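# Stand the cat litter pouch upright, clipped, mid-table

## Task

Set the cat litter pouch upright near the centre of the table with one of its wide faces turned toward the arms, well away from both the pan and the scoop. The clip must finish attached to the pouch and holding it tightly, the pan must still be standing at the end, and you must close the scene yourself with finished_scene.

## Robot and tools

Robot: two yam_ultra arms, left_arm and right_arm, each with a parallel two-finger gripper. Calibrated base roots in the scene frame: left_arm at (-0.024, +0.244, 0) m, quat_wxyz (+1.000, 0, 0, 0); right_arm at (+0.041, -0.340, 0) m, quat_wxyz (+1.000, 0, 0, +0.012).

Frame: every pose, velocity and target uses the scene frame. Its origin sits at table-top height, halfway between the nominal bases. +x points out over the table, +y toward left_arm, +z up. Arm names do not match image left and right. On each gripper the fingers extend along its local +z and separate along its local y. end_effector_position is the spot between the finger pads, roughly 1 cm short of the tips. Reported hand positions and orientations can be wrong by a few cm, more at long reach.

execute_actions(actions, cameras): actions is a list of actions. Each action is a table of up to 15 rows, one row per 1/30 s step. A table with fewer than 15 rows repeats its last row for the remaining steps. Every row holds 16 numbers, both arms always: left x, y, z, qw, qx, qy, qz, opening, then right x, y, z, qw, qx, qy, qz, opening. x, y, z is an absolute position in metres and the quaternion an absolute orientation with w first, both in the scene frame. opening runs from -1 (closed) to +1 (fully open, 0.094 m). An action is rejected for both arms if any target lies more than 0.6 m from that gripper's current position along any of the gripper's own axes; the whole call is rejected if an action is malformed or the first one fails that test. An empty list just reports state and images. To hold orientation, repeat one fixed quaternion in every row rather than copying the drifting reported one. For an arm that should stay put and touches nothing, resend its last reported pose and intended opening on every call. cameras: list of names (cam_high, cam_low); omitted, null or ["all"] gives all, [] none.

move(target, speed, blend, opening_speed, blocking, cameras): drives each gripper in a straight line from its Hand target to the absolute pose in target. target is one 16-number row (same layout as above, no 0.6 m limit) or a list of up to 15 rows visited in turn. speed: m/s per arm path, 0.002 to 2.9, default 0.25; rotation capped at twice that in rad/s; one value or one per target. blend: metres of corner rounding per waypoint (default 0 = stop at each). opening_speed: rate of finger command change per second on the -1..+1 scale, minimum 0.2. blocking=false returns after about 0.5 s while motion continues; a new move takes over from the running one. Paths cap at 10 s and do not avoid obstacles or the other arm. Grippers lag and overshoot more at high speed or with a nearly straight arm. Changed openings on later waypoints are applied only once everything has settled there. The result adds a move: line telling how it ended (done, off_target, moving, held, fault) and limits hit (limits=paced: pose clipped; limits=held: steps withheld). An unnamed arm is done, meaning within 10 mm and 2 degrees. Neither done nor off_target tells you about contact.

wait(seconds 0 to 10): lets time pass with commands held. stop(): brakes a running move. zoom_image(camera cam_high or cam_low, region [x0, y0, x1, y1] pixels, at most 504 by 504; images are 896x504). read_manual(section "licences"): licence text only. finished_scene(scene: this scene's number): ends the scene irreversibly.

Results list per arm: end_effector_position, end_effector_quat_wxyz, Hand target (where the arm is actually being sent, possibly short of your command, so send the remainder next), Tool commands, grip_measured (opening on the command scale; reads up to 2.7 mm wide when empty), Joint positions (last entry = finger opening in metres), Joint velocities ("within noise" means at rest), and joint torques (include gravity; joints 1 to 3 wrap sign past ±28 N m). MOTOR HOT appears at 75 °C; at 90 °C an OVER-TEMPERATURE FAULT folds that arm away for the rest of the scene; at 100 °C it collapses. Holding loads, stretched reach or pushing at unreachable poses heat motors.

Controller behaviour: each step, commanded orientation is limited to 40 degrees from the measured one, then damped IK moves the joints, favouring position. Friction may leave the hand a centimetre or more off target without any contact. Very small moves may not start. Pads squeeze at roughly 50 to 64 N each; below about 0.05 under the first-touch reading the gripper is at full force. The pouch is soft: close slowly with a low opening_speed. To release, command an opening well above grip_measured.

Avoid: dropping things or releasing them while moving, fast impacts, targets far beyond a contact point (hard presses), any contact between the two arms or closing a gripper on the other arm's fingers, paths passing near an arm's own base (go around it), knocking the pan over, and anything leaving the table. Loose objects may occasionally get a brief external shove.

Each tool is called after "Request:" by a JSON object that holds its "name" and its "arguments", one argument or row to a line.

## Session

Request:
{"name": "execute_actions", "arguments": {
  "actions": []
}}

Request:
{"name": "zoom_image", "arguments": {
  "camera": "cam_high",
  "region": [370, 160, 570, 330]
}}

Request:
{"name": "zoom_image", "arguments": {
  "camera": "cam_low",
  "region": [400, 120, 670, 290]
}}

Scene clock: 0.00 s.
left_arm: end_effector_position=(+0.1681, +0.5915, +0.1738) grip_measured=+1.000 end_effector_quat_wxyz=(-0.401, +0.723, -0.498, -0.263) | right_arm: end_effector_position=(+0.3793, -0.5114, +0.1383) grip_measured=+1.000 end_effector_quat_wxyz=(+0.661, +0.421, +0.621, -0.029)
Joint positions: left_arm=[0.805 1.402 0.912 -0.226 -0.605 -0.848 0.094] | right_arm=[-0.353 1.501 0.26 1.11 0.308 0.592 0.094]
Joint velocities: within noise
Joint torques (N m): no reading
Motor temperatures (°C): left_arm=[29 30 34 29 28 30 28] | right_arm=[27 32 31 28 26 27 28]
Heat: left arm: 34 °C; right arm: 32 °C.
Hand target: left_arm +0.1669, +0.5919, +0.1785; -0.403, +0.722, -0.495, -0.266 | right_arm +0.3797, -0.5119, +0.1393; +0.661, +0.419, +0.621, -0.032
Tool commands: left_gripper/opening=+1.0 right_gripper/opening=+1.0

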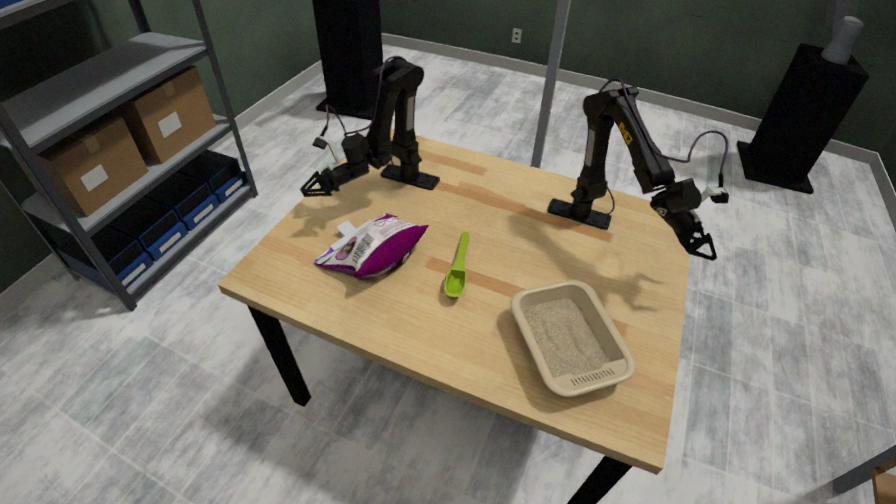

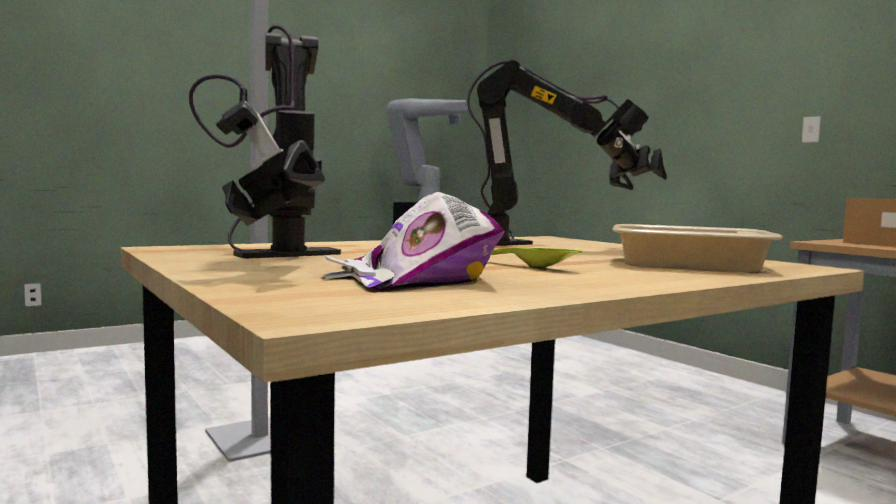

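Scaled by 2.520.

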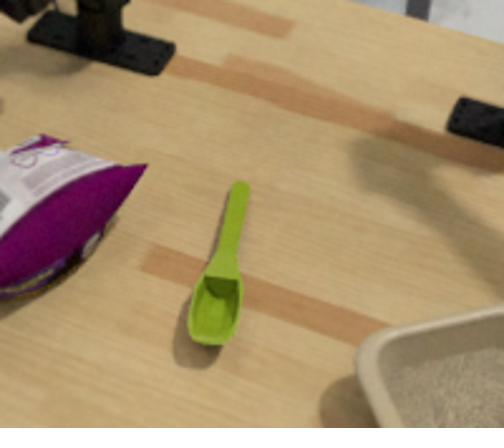

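Scaled by 1.867.

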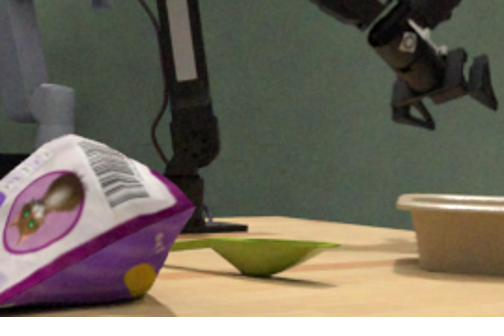

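Request:
{"name": "zoom_image", "arguments": {
  "camera": "cam_high",
  "region": [305, 205, 435, 290]
}}

Request:
{"name": "zoom_image", "arguments": {
  "camera": "cam_low",
  "region": [315, 185, 515, 300]
}}

Request:
{"name": "zoom_image", "arguments": {
  "camera": "cam_high",
  "region": [310, 210, 370, 280]
}}

Request:
{"name": "zoom_image", "arguments": {
  "camera": "cam_low",
  "region": [315, 240, 405, 300]
}}

Scaled by 3.877.

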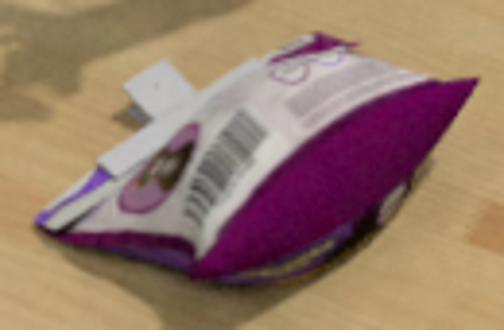

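Scaled by 2.520.

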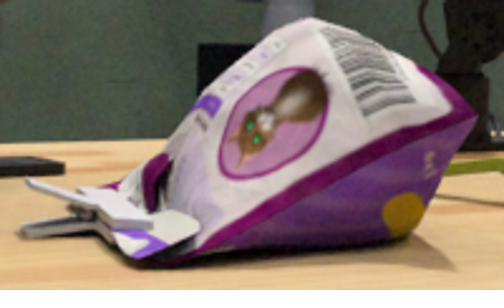

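Scaled by 7.200.

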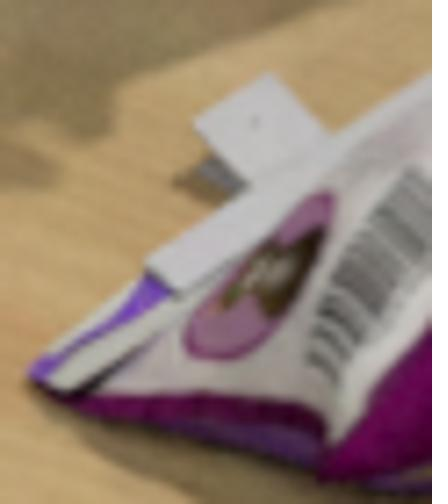

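Scaled by 5.600.

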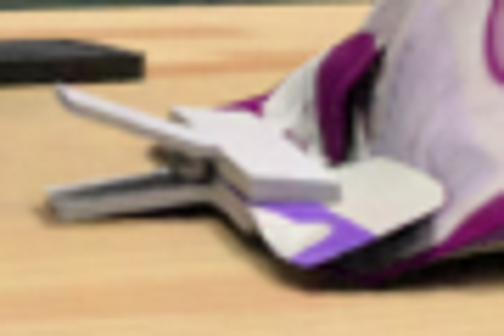

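Request:
{"name": "move", "arguments": {
  "target": [0.335, -0.031, 0.10, 0.1293, -0.1348, 0.9822, 0.0177, 0.06, 0.412, -0.411, 0.075, 0.0470, 0.1492, 0.9420, 0.2970, -0.149],
  "speed": 0.5
}}

Request:
{"name": "zoom_image", "arguments": {
  "camera": "cam_high",
  "region": [300, 180, 400, 280]
}}

Request:
{"name": "zoom_image", "arguments": {
  "camera": "cam_high",
  "region": [410, 200, 500, 300]
}}

Request:
{"name": "zoom_image", "arguments": {
  "camera": "cam_low",
  "region": [300, 160, 440, 300]
}}

Request:
{"name": "zoom_image", "arguments": {
  "camera": "cam_low",
  "region": [470, 160, 610, 280]
}}

Scene clock: 6.03 s.
left_arm: end_effector_position=(+0.3328, -0.0302, +0.1020) grip_measured=+0.061 end_effector_quat_wxyz=(+0.132, -0.137, +0.982, +0.013) | right_arm: end_effector_position=(+0.4056, -0.4127, +0.0744) grip_measured=-0.147 end_effector_quat_wxyz=(+0.044, +0.158, +0.943, +0.291)
Joint positions: left_arm=[-0.744 2.127 1.889 -1.182 -0.22 -1.005 0.05] | right_arm=[-0.494 2.029 1.534 -1.178 -0.589 -0.168 0.04]
Joint velocities: within noise
Joint torques (N m): left_arm=[0.1 -9.11 8.69 0.56 -0.24 0.06] | right_arm=[0.38 -8.16 7.91 -0.1 -0.55 -0.2]
Motor temperatures (°C): left_arm=[29 31 35 30 28 30 28] | right_arm=[27 33 33 29 26 27 28]
Heat: left arm: 35 °C; right arm: 33 °C.
Hand target: left_arm +0.3350, -0.0309, +0.0999; +0.130, -0.135, +0.982, +0.017 | right_arm +0.4119, -0.4110, +0.0750; +0.047, +0.149, +0.942, +0.297
Off the commanded pose: left_arm 0.003 m, 1 deg | right_arm 0.007 m, 1 deg.
move: done

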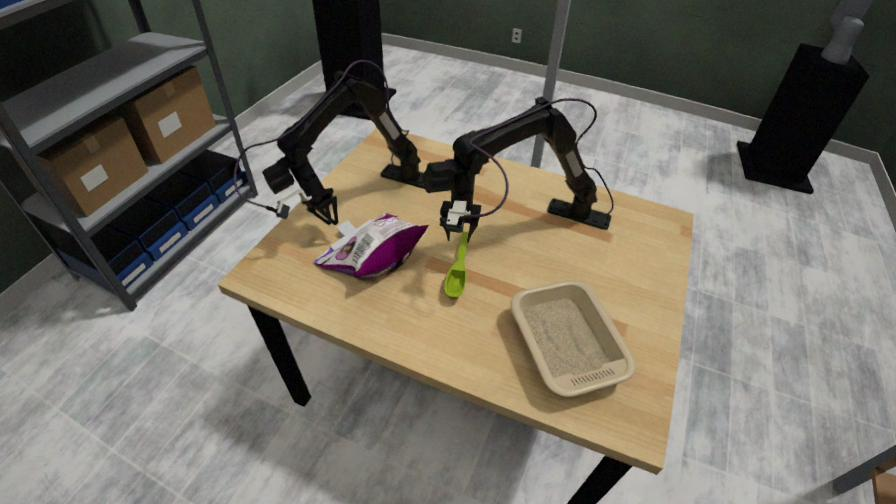

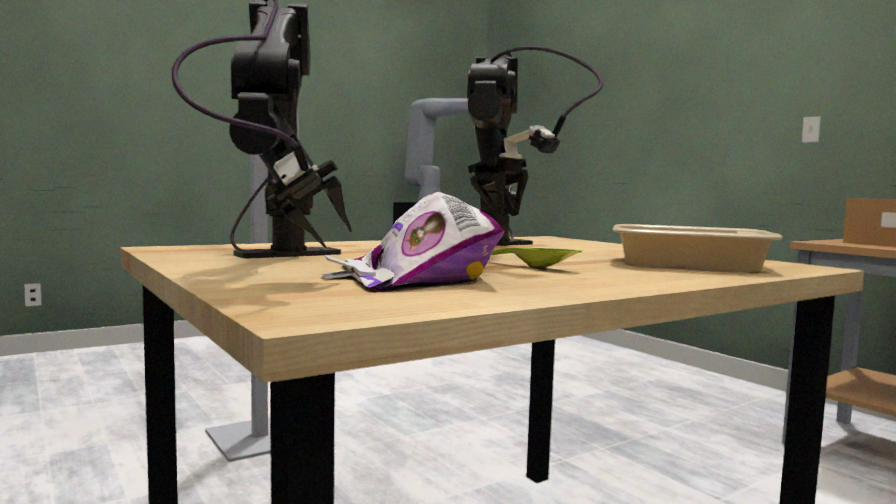

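Scaled by 5.040.

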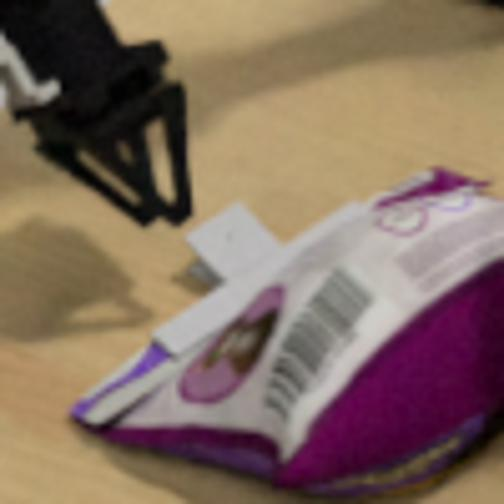

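Scaled by 5.040.

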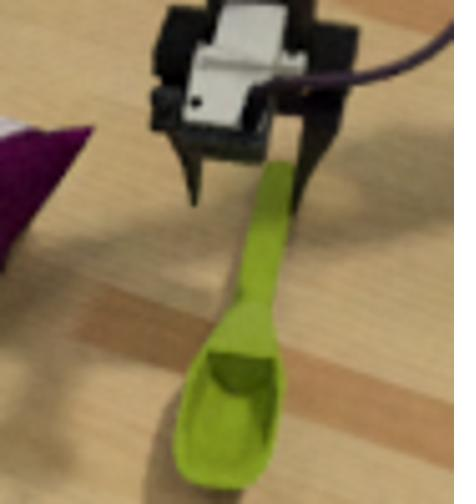

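Scaled by 3.600.

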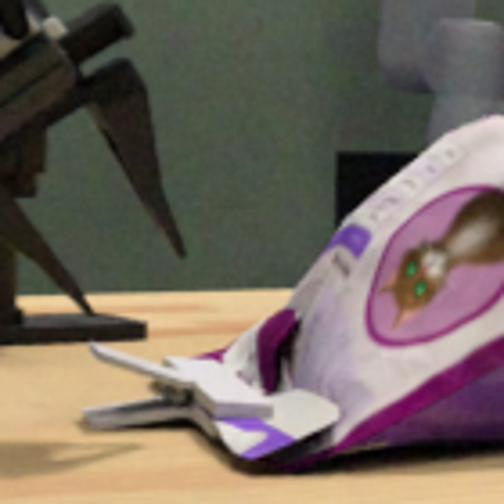

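Scaled by 3.600.

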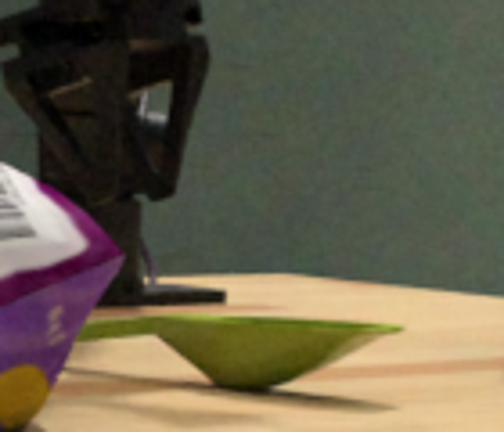

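Request:
{"name": "move", "arguments": {
  "target": [0.338, -0.030, 0.026, 0.1293, -0.1348, 0.9822, 0.0177, 0.06, 0.4325, -0.388, 0.019, 0.0470, 0.1492, 0.9420, 0.2970, -0.149],
  "speed": 0.12
}}

Request:
{"name": "zoom_image", "arguments": {
  "camera": "cam_high",
  "region": [310, 200, 370, 260]
}}

Request:
{"name": "zoom_image", "arguments": {
  "camera": "cam_high",
  "region": [410, 200, 500, 300]
}}

Request:
{"name": "zoom_image", "arguments": {
  "camera": "cam_low",
  "region": [300, 200, 420, 300]
}}

Request:
{"name": "zoom_image", "arguments": {
  "camera": "cam_low",
  "region": [470, 160, 610, 280]
}}

Scene clock: 7.87 s.
left_arm: end_effector_position=(+0.3357, -0.0334, +0.0336) grip_measured=+0.061 end_effector_quat_wxyz=(+0.131, -0.134, +0.982, +0.012) | right_arm: end_effector_position=(+0.4322, -0.3926, +0.0266) grip_measured=-0.147 end_effector_quat_wxyz=(+0.050, +0.151, +0.944, +0.290)
Joint positions: left_arm=[-0.744 2.18 1.7 -0.94 -0.218 -0.998 0.05] | right_arm=[-0.417 2.127 1.484 -0.972 -0.596 -0.089 0.04]
Joint velocities: within noise
Joint torques (N m): left_arm=[0.62 -9.88 5.65 0.73 -0.18 0.05] | right_arm=[0.55 -8.94 4.23 0.23 -0.51 0.02]
Motor temperatures (°C): left_arm=[29 32 35 30 28 30 28] | right_arm=[27 34 33 29 26 27 28]
Heat: left arm: 35 °C; right arm: 34 °C.
Hand target: left_arm +0.3379, -0.0299, +0.0261; +0.129, -0.135, +0.982, +0.018 | right_arm +0.4323, -0.3880, +0.0191; +0.047, +0.149, +0.942, +0.297
Off the commanded pose: left_arm 0.009 m, 1 deg | right_arm 0.009 m, 1 deg.
move: done

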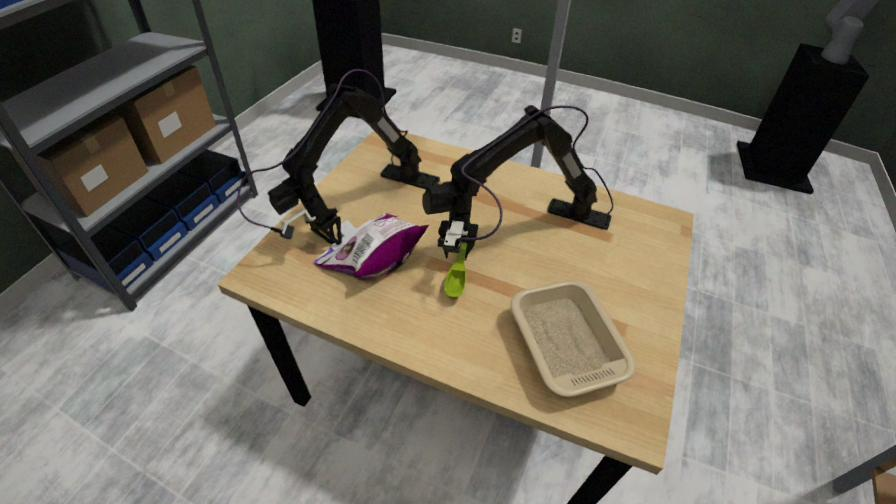

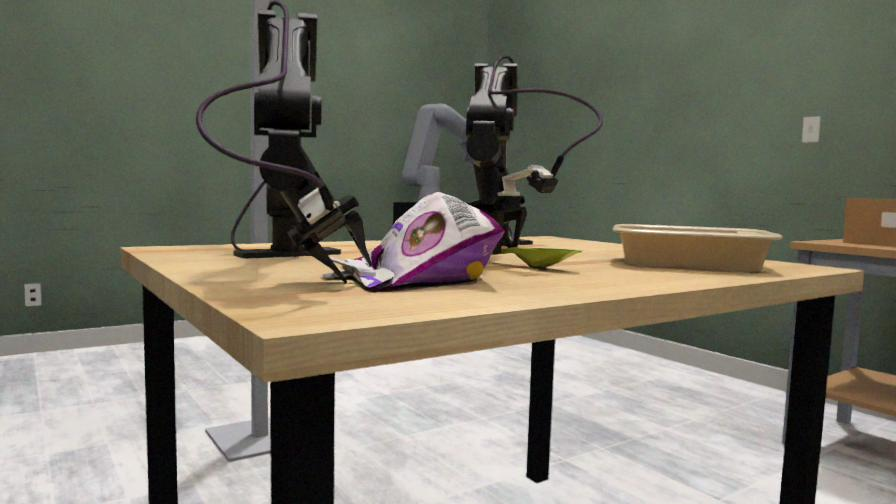

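Scaled by 8.400.

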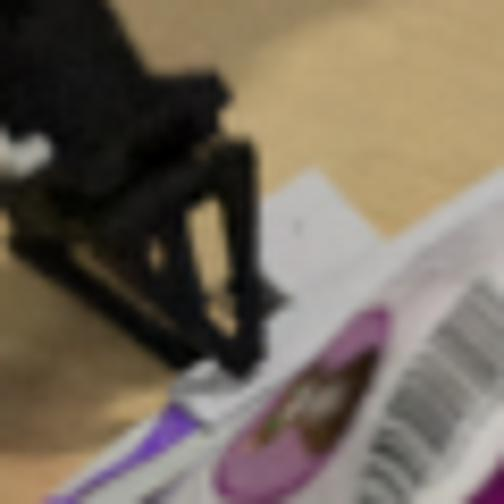

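Scaled by 5.040.

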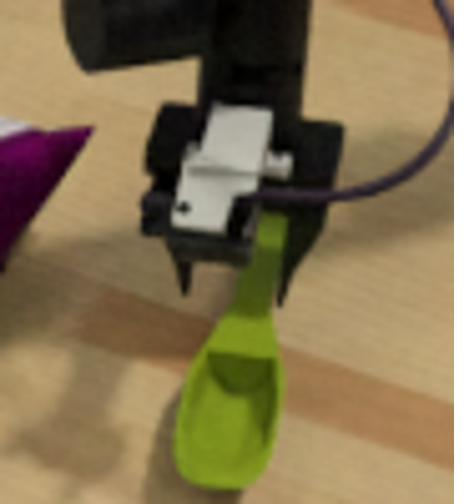

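Scaled by 4.200.

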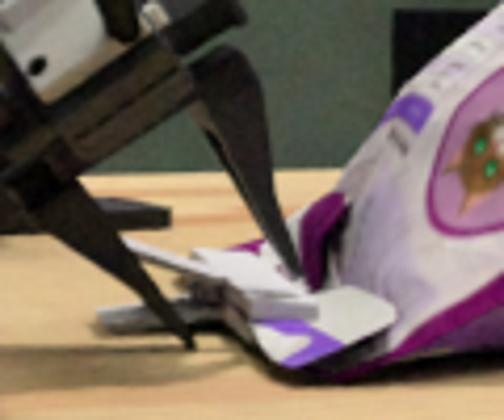

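Scaled by 3.600.

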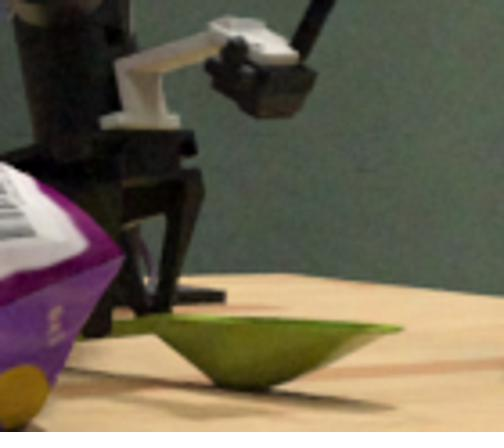

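Request:
{"name": "move", "arguments": {
  "target": [0.338, -0.030, 0.019, 0.1293, -0.1348, 0.9822, 0.0177, -1, 0.4325, -0.388, 0.016, 0.0470, 0.1492, 0.9420, 0.2970, -1],
  "speed": 0.06,
  "opening_speed": 0.9
}}

Request:
{"name": "zoom_image", "arguments": {
  "camera": "cam_high",
  "region": [310, 200, 370, 260]
}}

Request:
{"name": "zoom_image", "arguments": {
  "camera": "cam_low",
  "region": [300, 200, 420, 300]
}}

Request:
{"name": "zoom_image", "arguments": {
  "camera": "cam_low",
  "region": [470, 160, 610, 280]
}}

Scene clock: 9.53 s.
left_arm: end_effector_position=(+0.3370, -0.0347, +0.0309) grip_measured=-0.574 end_effector_quat_wxyz=(+0.134, -0.134, +0.982, +0.008) | right_arm: end_effector_position=(+0.4353, -0.3912, +0.0282) grip_measured=-0.945 end_effector_quat_wxyz=(+0.056, +0.150, +0.941, +0.297)
Joint positions: left_arm=[-0.744 2.18 1.687 -0.916 -0.217 -0.997 0.02] | right_arm=[-0.417 2.127 1.484 -0.962 -0.613 -0.087 0.003]
Joint velocities: within noise
Joint torques (N m): left_arm=[0.72 -9.18 5.55 0.88 -0.18 0.07] | right_arm=[0.34 -8.68 4.08 0.28 -0.33 -0.02]
Motor temperatures (°C): left_arm=[29 33 35 30 28 30 28] | right_arm=[27 34 33 29 26 27 28]
Heat: left arm: 35 °C; right arm: 34 °C.
Hand target: left_arm +0.3377, -0.0298, +0.0192; +0.129, -0.135, +0.982, +0.018 | right_arm +0.4322, -0.3880, +0.0162; +0.047, +0.149, +0.942, +0.297
Off the commanded pose: left_arm 0.013 m, 1 deg | right_arm 0.013 m, 1 deg.
move: off_target (left_arm, right_arm)

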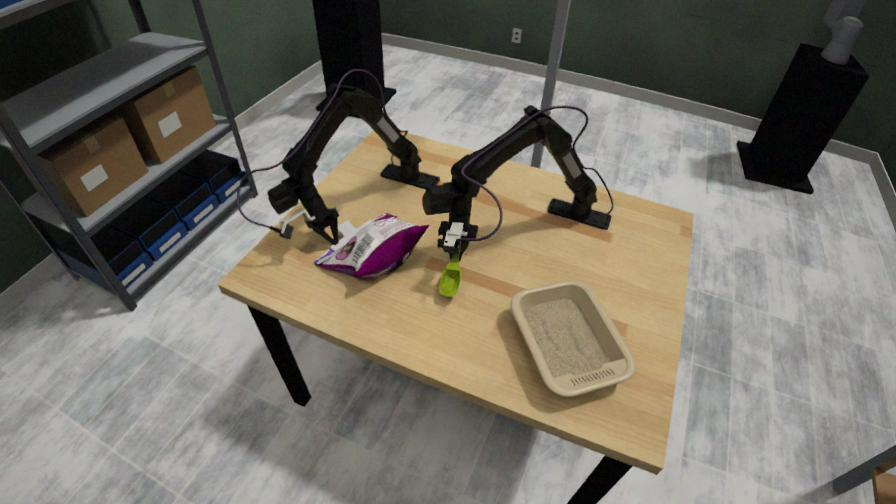

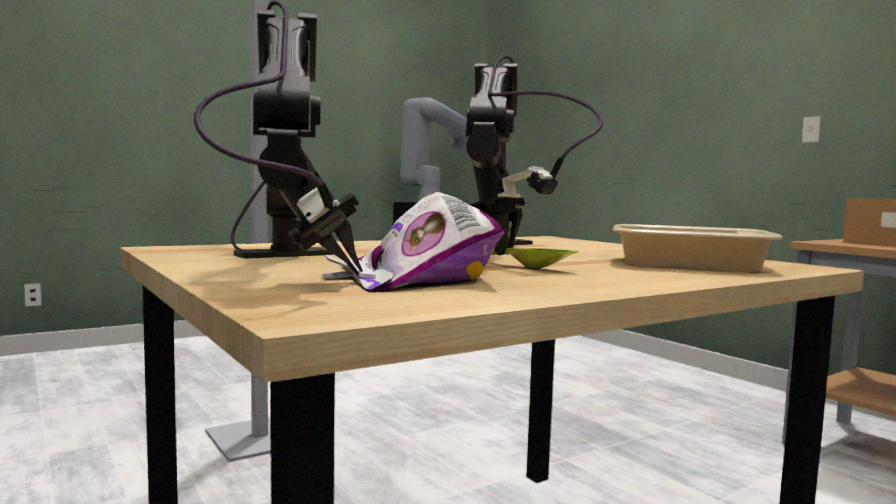

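Scaled by 8.400.

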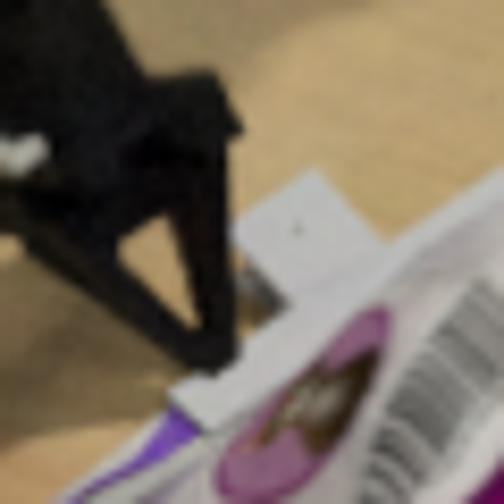

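Scaled by 4.200.

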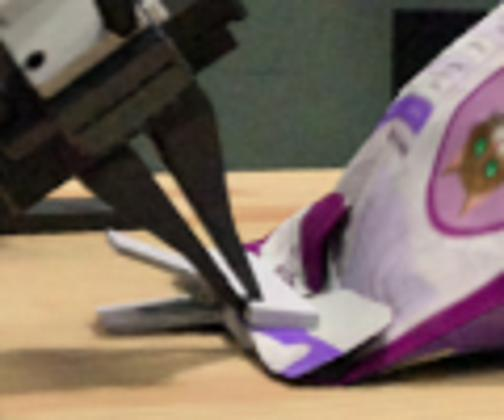

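Scaled by 3.600.

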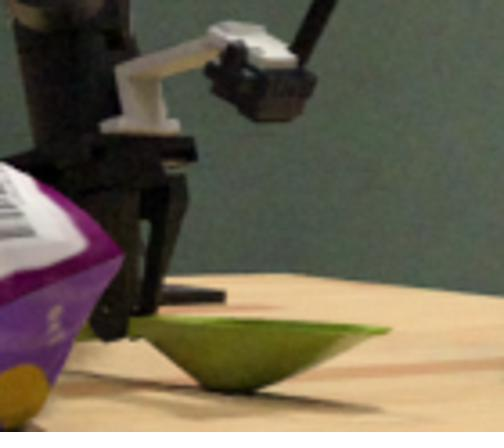

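Request:
{"name": "move", "arguments": {
  "target": [
    [0.337, -0.030, 0.13, 0.1293, -0.1348, 0.9822, 0.0177, -1, 0.438, -0.384, 0.12, 0.0470, 0.1492, 0.9420, 0.2970, -1],
    [0.22, 0.24, 0.12, 0.1, -0.6373, 0.7594, 0.0839, -1, 0.452, -0.34, 0.21, 0.027, 0.156, 0.964, 0.18, -1]
  ],
  "speed": [0.08, 0.25],
  "blend": 0.02
}}

Request:
{"name": "zoom_image", "arguments": {
  "camera": "cam_high",
  "region": [300, 180, 440, 300]
}}

Request:
{"name": "zoom_image", "arguments": {
  "camera": "cam_low",
  "region": [290, 120, 520, 300]
}}

Scene clock: 14.37 s.
left_arm: end_effector_position=(+0.2248, +0.2354, +0.1169) grip_measured=-0.574 end_effector_quat_wxyz=(+0.093, -0.636, +0.762, +0.079) | right_arm: end_effector_position=(+0.4516, -0.3418, +0.1895) grip_measured=-0.991 end_effector_quat_wxyz=(+0.035, +0.170, +0.967, +0.187)
Joint positions: left_arm=[-0.212 1.481 1.155 -1.255 -0.243 -1.604 0.02] | right_arm=[-0.191 2.071 2.13 -1.554 -0.375 0.196 0]
Joint velocities: within noise
Joint torques (N m): left_arm=[-0.01 -6.42 5.24 0.32 -0.36 -0.03] | right_arm=[0.5 -12.77 8.01 0.18 -0.22 -0.05]
Motor temperatures (°C): left_arm=[29 35 36 30 28 30 28] | right_arm=[27 35 33 28 26 27 28]
Heat: left arm: 36 °C; right arm: 35 °C.
Hand target: left_arm +0.2201, +0.2400, +0.1199; +0.100, -0.637, +0.759, +0.084 | right_arm +0.4513, -0.3398, +0.2092; +0.061, +0.163, +0.967, +0.184
Off the commanded pose: left_arm 0.007 m, 1 deg | right_arm 0.021 m, 2 deg.
joint sent to its limit (right arm) — joint 4 (wrist pitch), lower limit. The joint targets are off in orientation, not in position.
move: off_target (right_arm)

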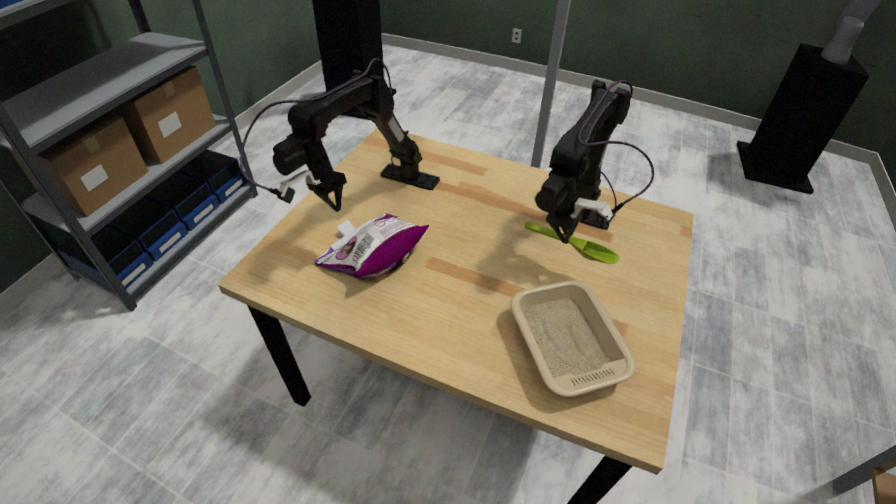

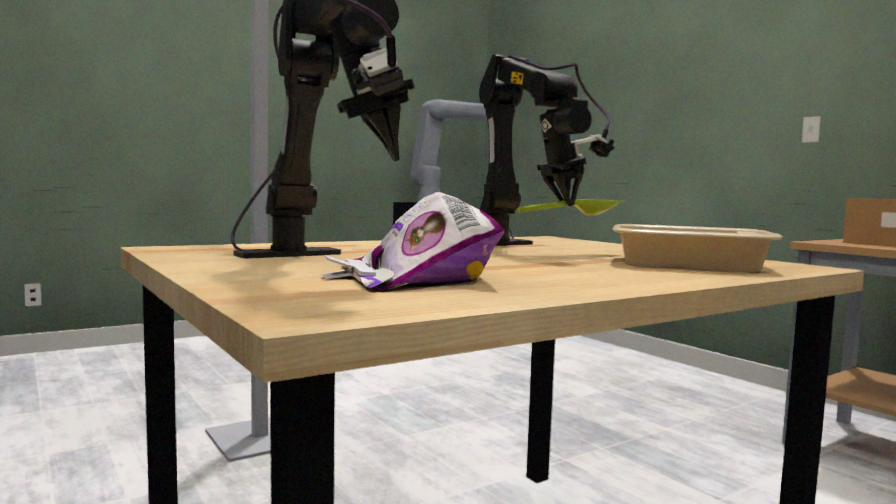

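Scaled by 3.600.

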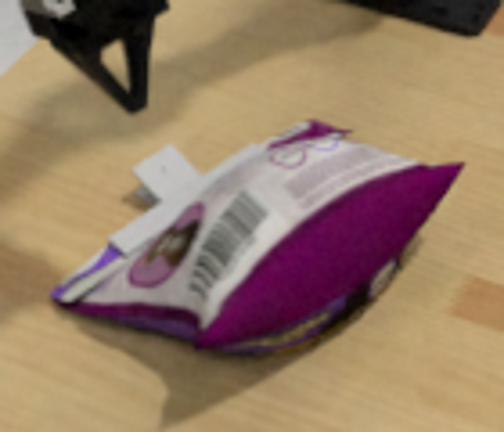

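Scaled by 2.191.

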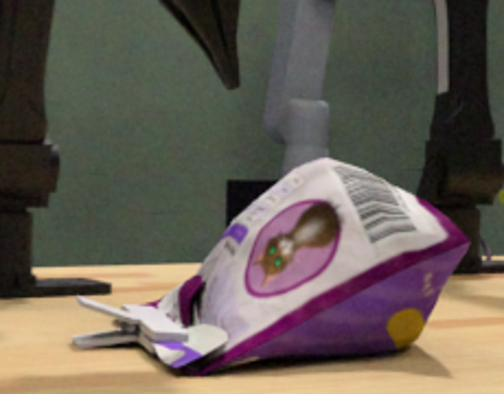

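Request:
{"name": "move", "arguments": {
  "target": [
    [0.222, 0.242, 0.06, 0.1, -0.6373, 0.7594, 0.0839, -1, 0.412, -0.411, 0.075, 0.0470, 0.1492, 0.9420, 0.2970, -0.149],
    [0.222, 0.242, 0.024, 0.1, -0.6373, 0.7594, 0.0839, -1, 0.4250, -0.381, 0.0105, 0.0470, 0.1492, 0.9420, 0.2970, -0.149]
  ],
  "speed": [0.25, 0.12],
  "blend": 0.01
}}

Request:
{"name": "zoom_image", "arguments": {
  "camera": "cam_high",
  "region": [310, 200, 370, 260]
}}

Request:
{"name": "zoom_image", "arguments": {
  "camera": "cam_low",
  "region": [300, 200, 420, 300]
}}

Request:
{"name": "zoom_image", "arguments": {
  "camera": "cam_low",
  "region": [480, 150, 660, 290]
}}

Scene clock: 17.00 s.
left_arm: end_effector_position=(+0.2234, +0.2381, +0.0288) grip_measured=-0.574 end_effector_quat_wxyz=(+0.099, -0.638, +0.760, +0.076) | right_arm: end_effector_position=(+0.4264, -0.3840, +0.0263) grip_measured=-0.151 end_effector_quat_wxyz=(+0.055, +0.152, +0.940, +0.299)
Joint positions: left_arm=[-0.208 1.557 0.862 -0.873 -0.25 -1.603 0.02] | right_arm=[-0.41 2.094 1.421 -0.93 -0.618 -0.077 0.04]
Joint velocities: within noise
Joint torques (N m): left_arm=[0.32 -4.16 4.7 0.59 -0.31 0.08] | right_arm=[0.83 -7.99 3.71 0.41 -0.33 -0.04]
Motor temperatures (°C): left_arm=[29 34 36 30 28 30 29] | right_arm=[27 36 33 28 26 27 28]
Heat: left arm: 36 °C; right arm: 36 °C.
Hand target: left_arm +0.2218, +0.2419, +0.0242; +0.100, -0.637, +0.760, +0.084 | right_arm +0.4243, -0.3810, +0.0109; +0.047, +0.149, +0.942, +0.297
Off the commanded pose: left_arm 0.006 m, 1 deg | right_arm 0.016 m, 1 deg.
move: off_target (right_arm)

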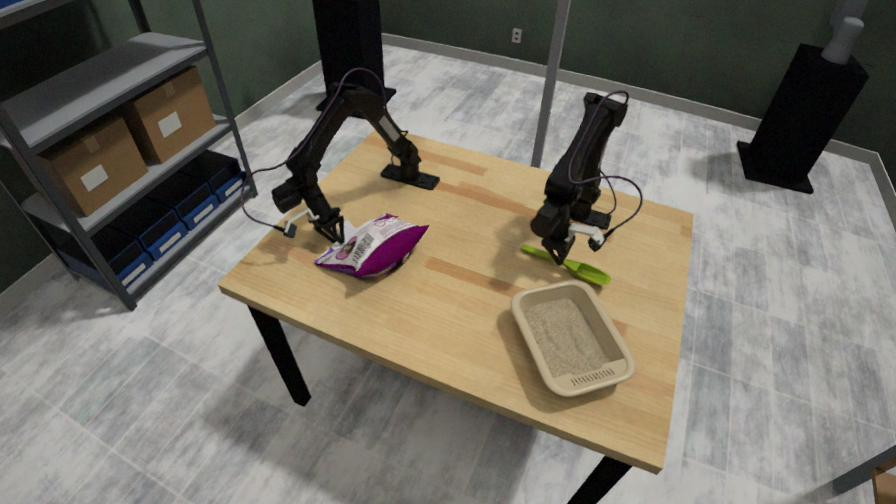

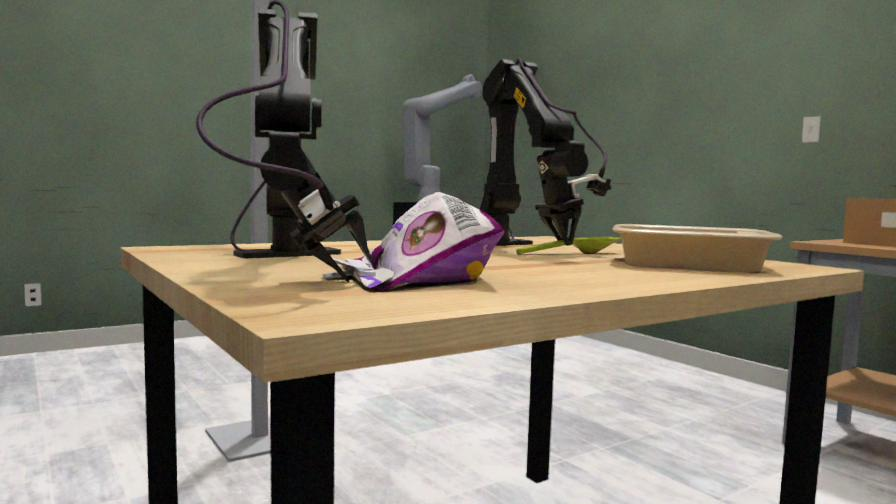

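Scaled by 8.400.

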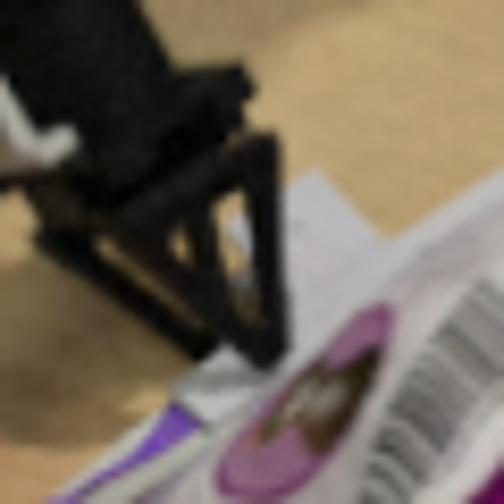

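Scaled by 4.200.

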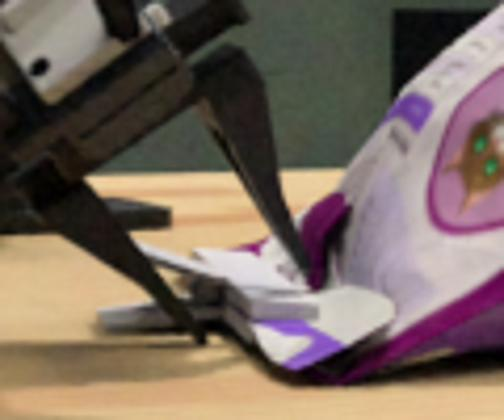

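Scaled by 2.800.

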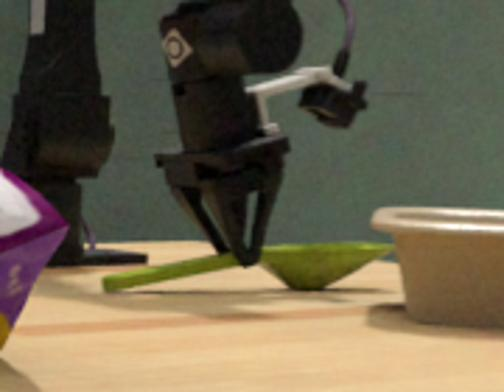

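Request:
{"name": "move", "arguments": {
  "target": [0.222, 0.242, 0.026, 0.1, -0.6373, 0.7594, 0.0839, 0.0, 0.4255, -0.3805, 0.008, 0.0470, 0.1492, 0.9420, 0.2970, -1],
  "speed": 0.1,
  "opening_speed": 0.9
}}

Request:
{"name": "zoom_image", "arguments": {
  "camera": "cam_high",
  "region": [310, 200, 370, 260]
}}

Request:
{"name": "zoom_image", "arguments": {
  "camera": "cam_low",
  "region": [300, 200, 420, 300]
}}

Scene clock: 18.63 s.
left_arm: end_effector_position=(+0.2235, +0.2382, +0.0288) grip_measured=-0.001 end_effector_quat_wxyz=(+0.099, -0.638, +0.760, +0.076) | right_arm: end_effector_position=(+0.4283, -0.3831, +0.0227) grip_measured=-0.653 end_effector_quat_wxyz=(+0.058, +0.150, +0.940, +0.300)
Joint positions: left_arm=[-0.208 1.557 0.862 -0.872 -0.251 -1.603 0.047] | right_arm=[-0.407 2.1 1.415 -0.91 -0.62 -0.074 0.016]
Joint velocities: within noise
Joint torques (N m): left_arm=[0.46 -4.37 5.03 0.46 -0.3 0.06] | right_arm=[0.65 -7.91 3.81 0.31 -0.33 -0.03]
Motor temperatures (°C): left_arm=[29 34 36 30 28 30 29] | right_arm=[27 36 33 28 26 27 28]
Heat: left arm: 36 °C; right arm: 36 °C.
Hand target: left_arm +0.2219, +0.2420, +0.0261; +0.100, -0.637, +0.760, +0.084 | right_arm +0.4251, -0.3805, +0.0085; +0.047, +0.149, +0.942, +0.297
Off the commanded pose: left_arm 0.005 m, 1 deg | right_arm 0.015 m, 1 deg.
move: off_target (right_arm)

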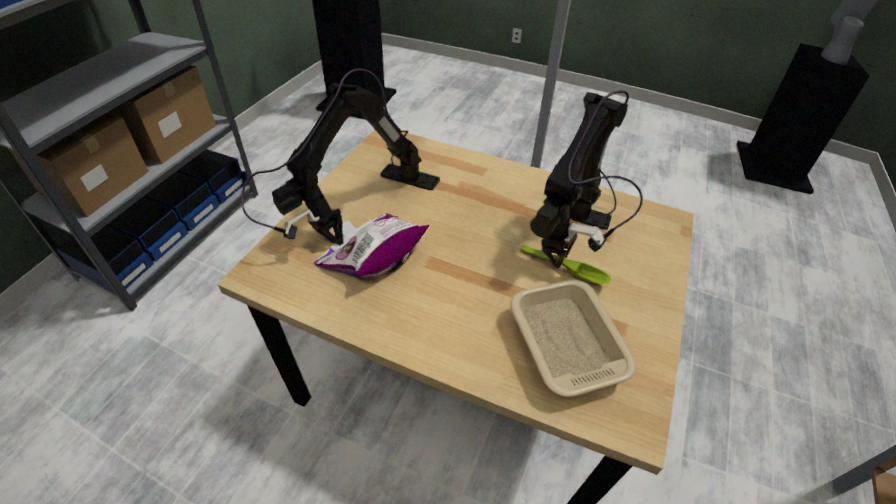

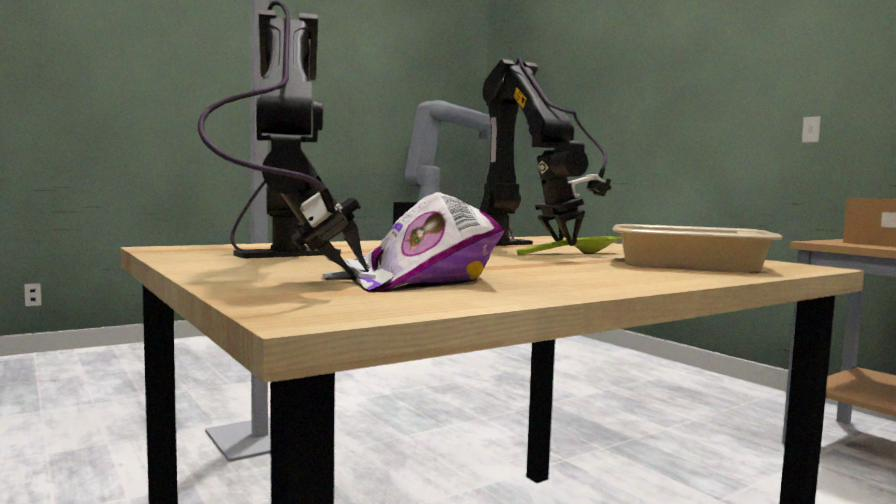

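Scaled by 8.400.

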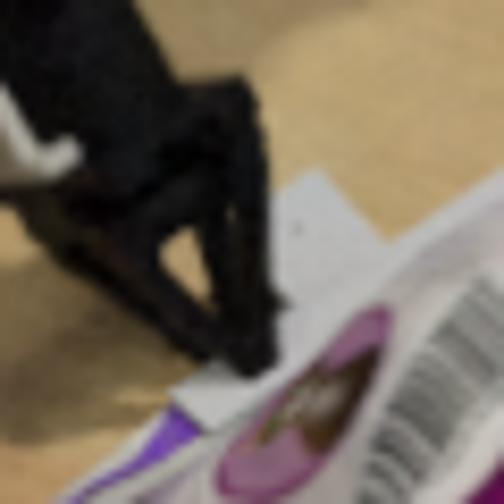

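Scaled by 4.200.

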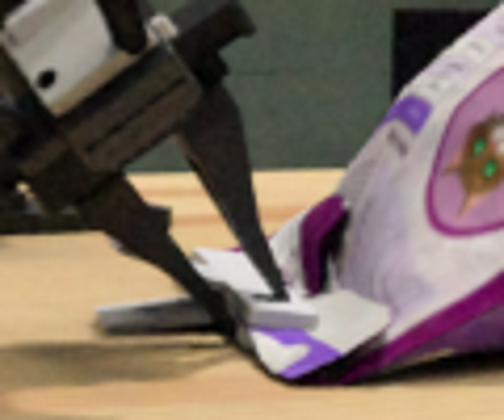

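Request:
{"name": "move", "arguments": {
  "target": [
    [0.21, 0.24, 0.10, 0.1, -0.6373, 0.7594, 0.0839, 0.0, 0.430, -0.381, 0.06, 0.0470, 0.1492, 0.9420, 0.2970, -1],
    [0.18, 0.30, 0.15, 0.1, -0.6373, 0.7594, 0.0839, 0.0, 0.434, -0.376, 0.12, 0.0470, 0.1492, 0.9420, 0.2970, -1]
  ],
  "speed": [0.1,0.12],
  "blend": 0.02
}}

Request:
{"name": "zoom_image", "arguments": {
  "camera": "cam_high",
  "region": [300, 180, 440, 300]
}}

Request:
{"name": "zoom_image", "arguments": {
  "camera": "cam_low",
  "region": [290, 120, 520, 300]
}}

Scene clock: 20.97 s.
left_arm: end_effector_position=(+0.1795, +0.2982, +0.1415) grip_measured=-0.001 end_effector_quat_wxyz=(+0.092, -0.637, +0.761, +0.087) | right_arm: end_effector_position=(+0.4278, -0.3794, +0.1026) grip_measured=-0.991 end_effector_quat_wxyz=(+0.025, +0.160, +0.942, +0.294)
Joint positions: left_arm=[0.043 1.279 1.09 -1.341 -0.251 -1.346 0.047] | right_arm=[-0.389 2.052 1.681 -1.275 -0.595 -0.052 0]
Joint velocities: within noise
Joint torques (N m): left_arm=[0.4 -4.04 8.01 0.35 -0.23 0.03] | right_arm=[0.58 -12.12 7.84 -0.06 -0.51 0.03]
Motor temperatures (°C): left_arm=[29 34 36 30 28 30 29] | right_arm=[27 37 34 28 26 27 28]
Heat: left arm: 36 °C; right arm: 37 °C.
Hand target: left_arm +0.1798, +0.2999, +0.1498; +0.100, -0.637, +0.759, +0.084 | right_arm +0.4335, -0.3759, +0.1199; +0.047, +0.149, +0.942, +0.297
Off the commanded pose: left_arm 0.009 m, 1 deg | right_arm 0.019 m, 3 deg.
move: off_target (right_arm)

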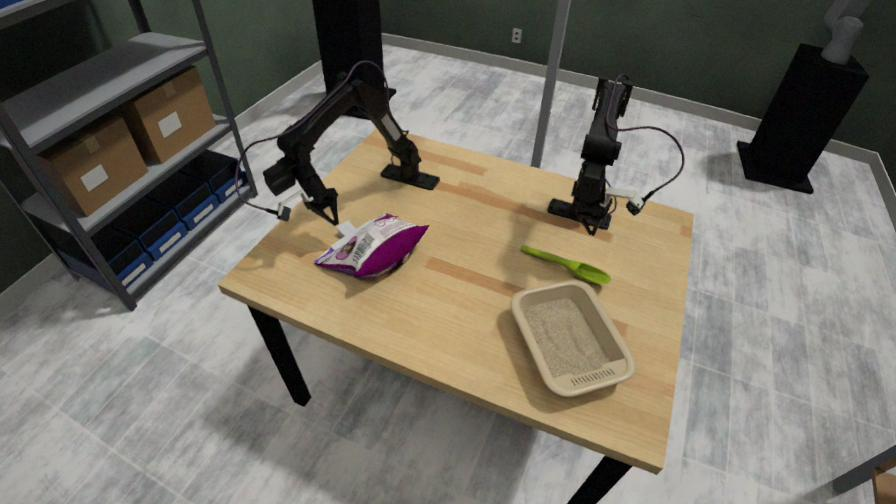

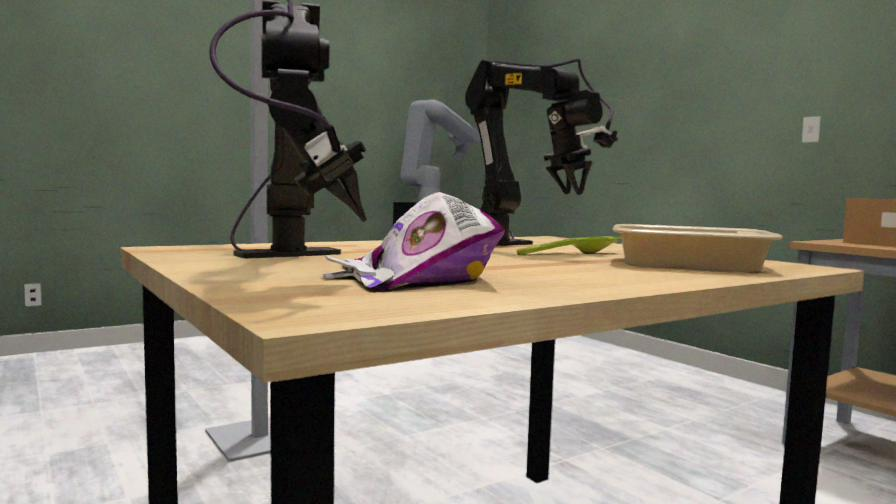

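Scaled by 3.600.

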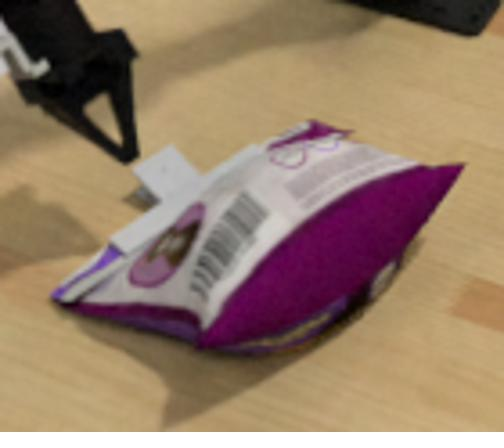

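Scaled by 2.191.

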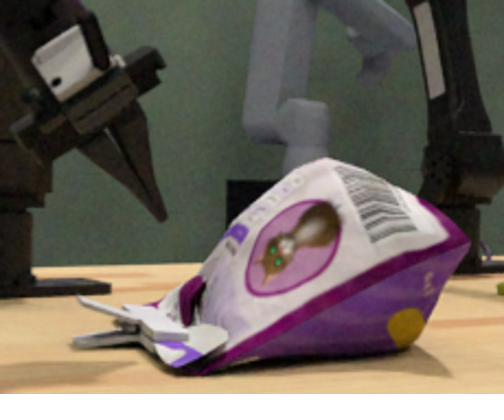

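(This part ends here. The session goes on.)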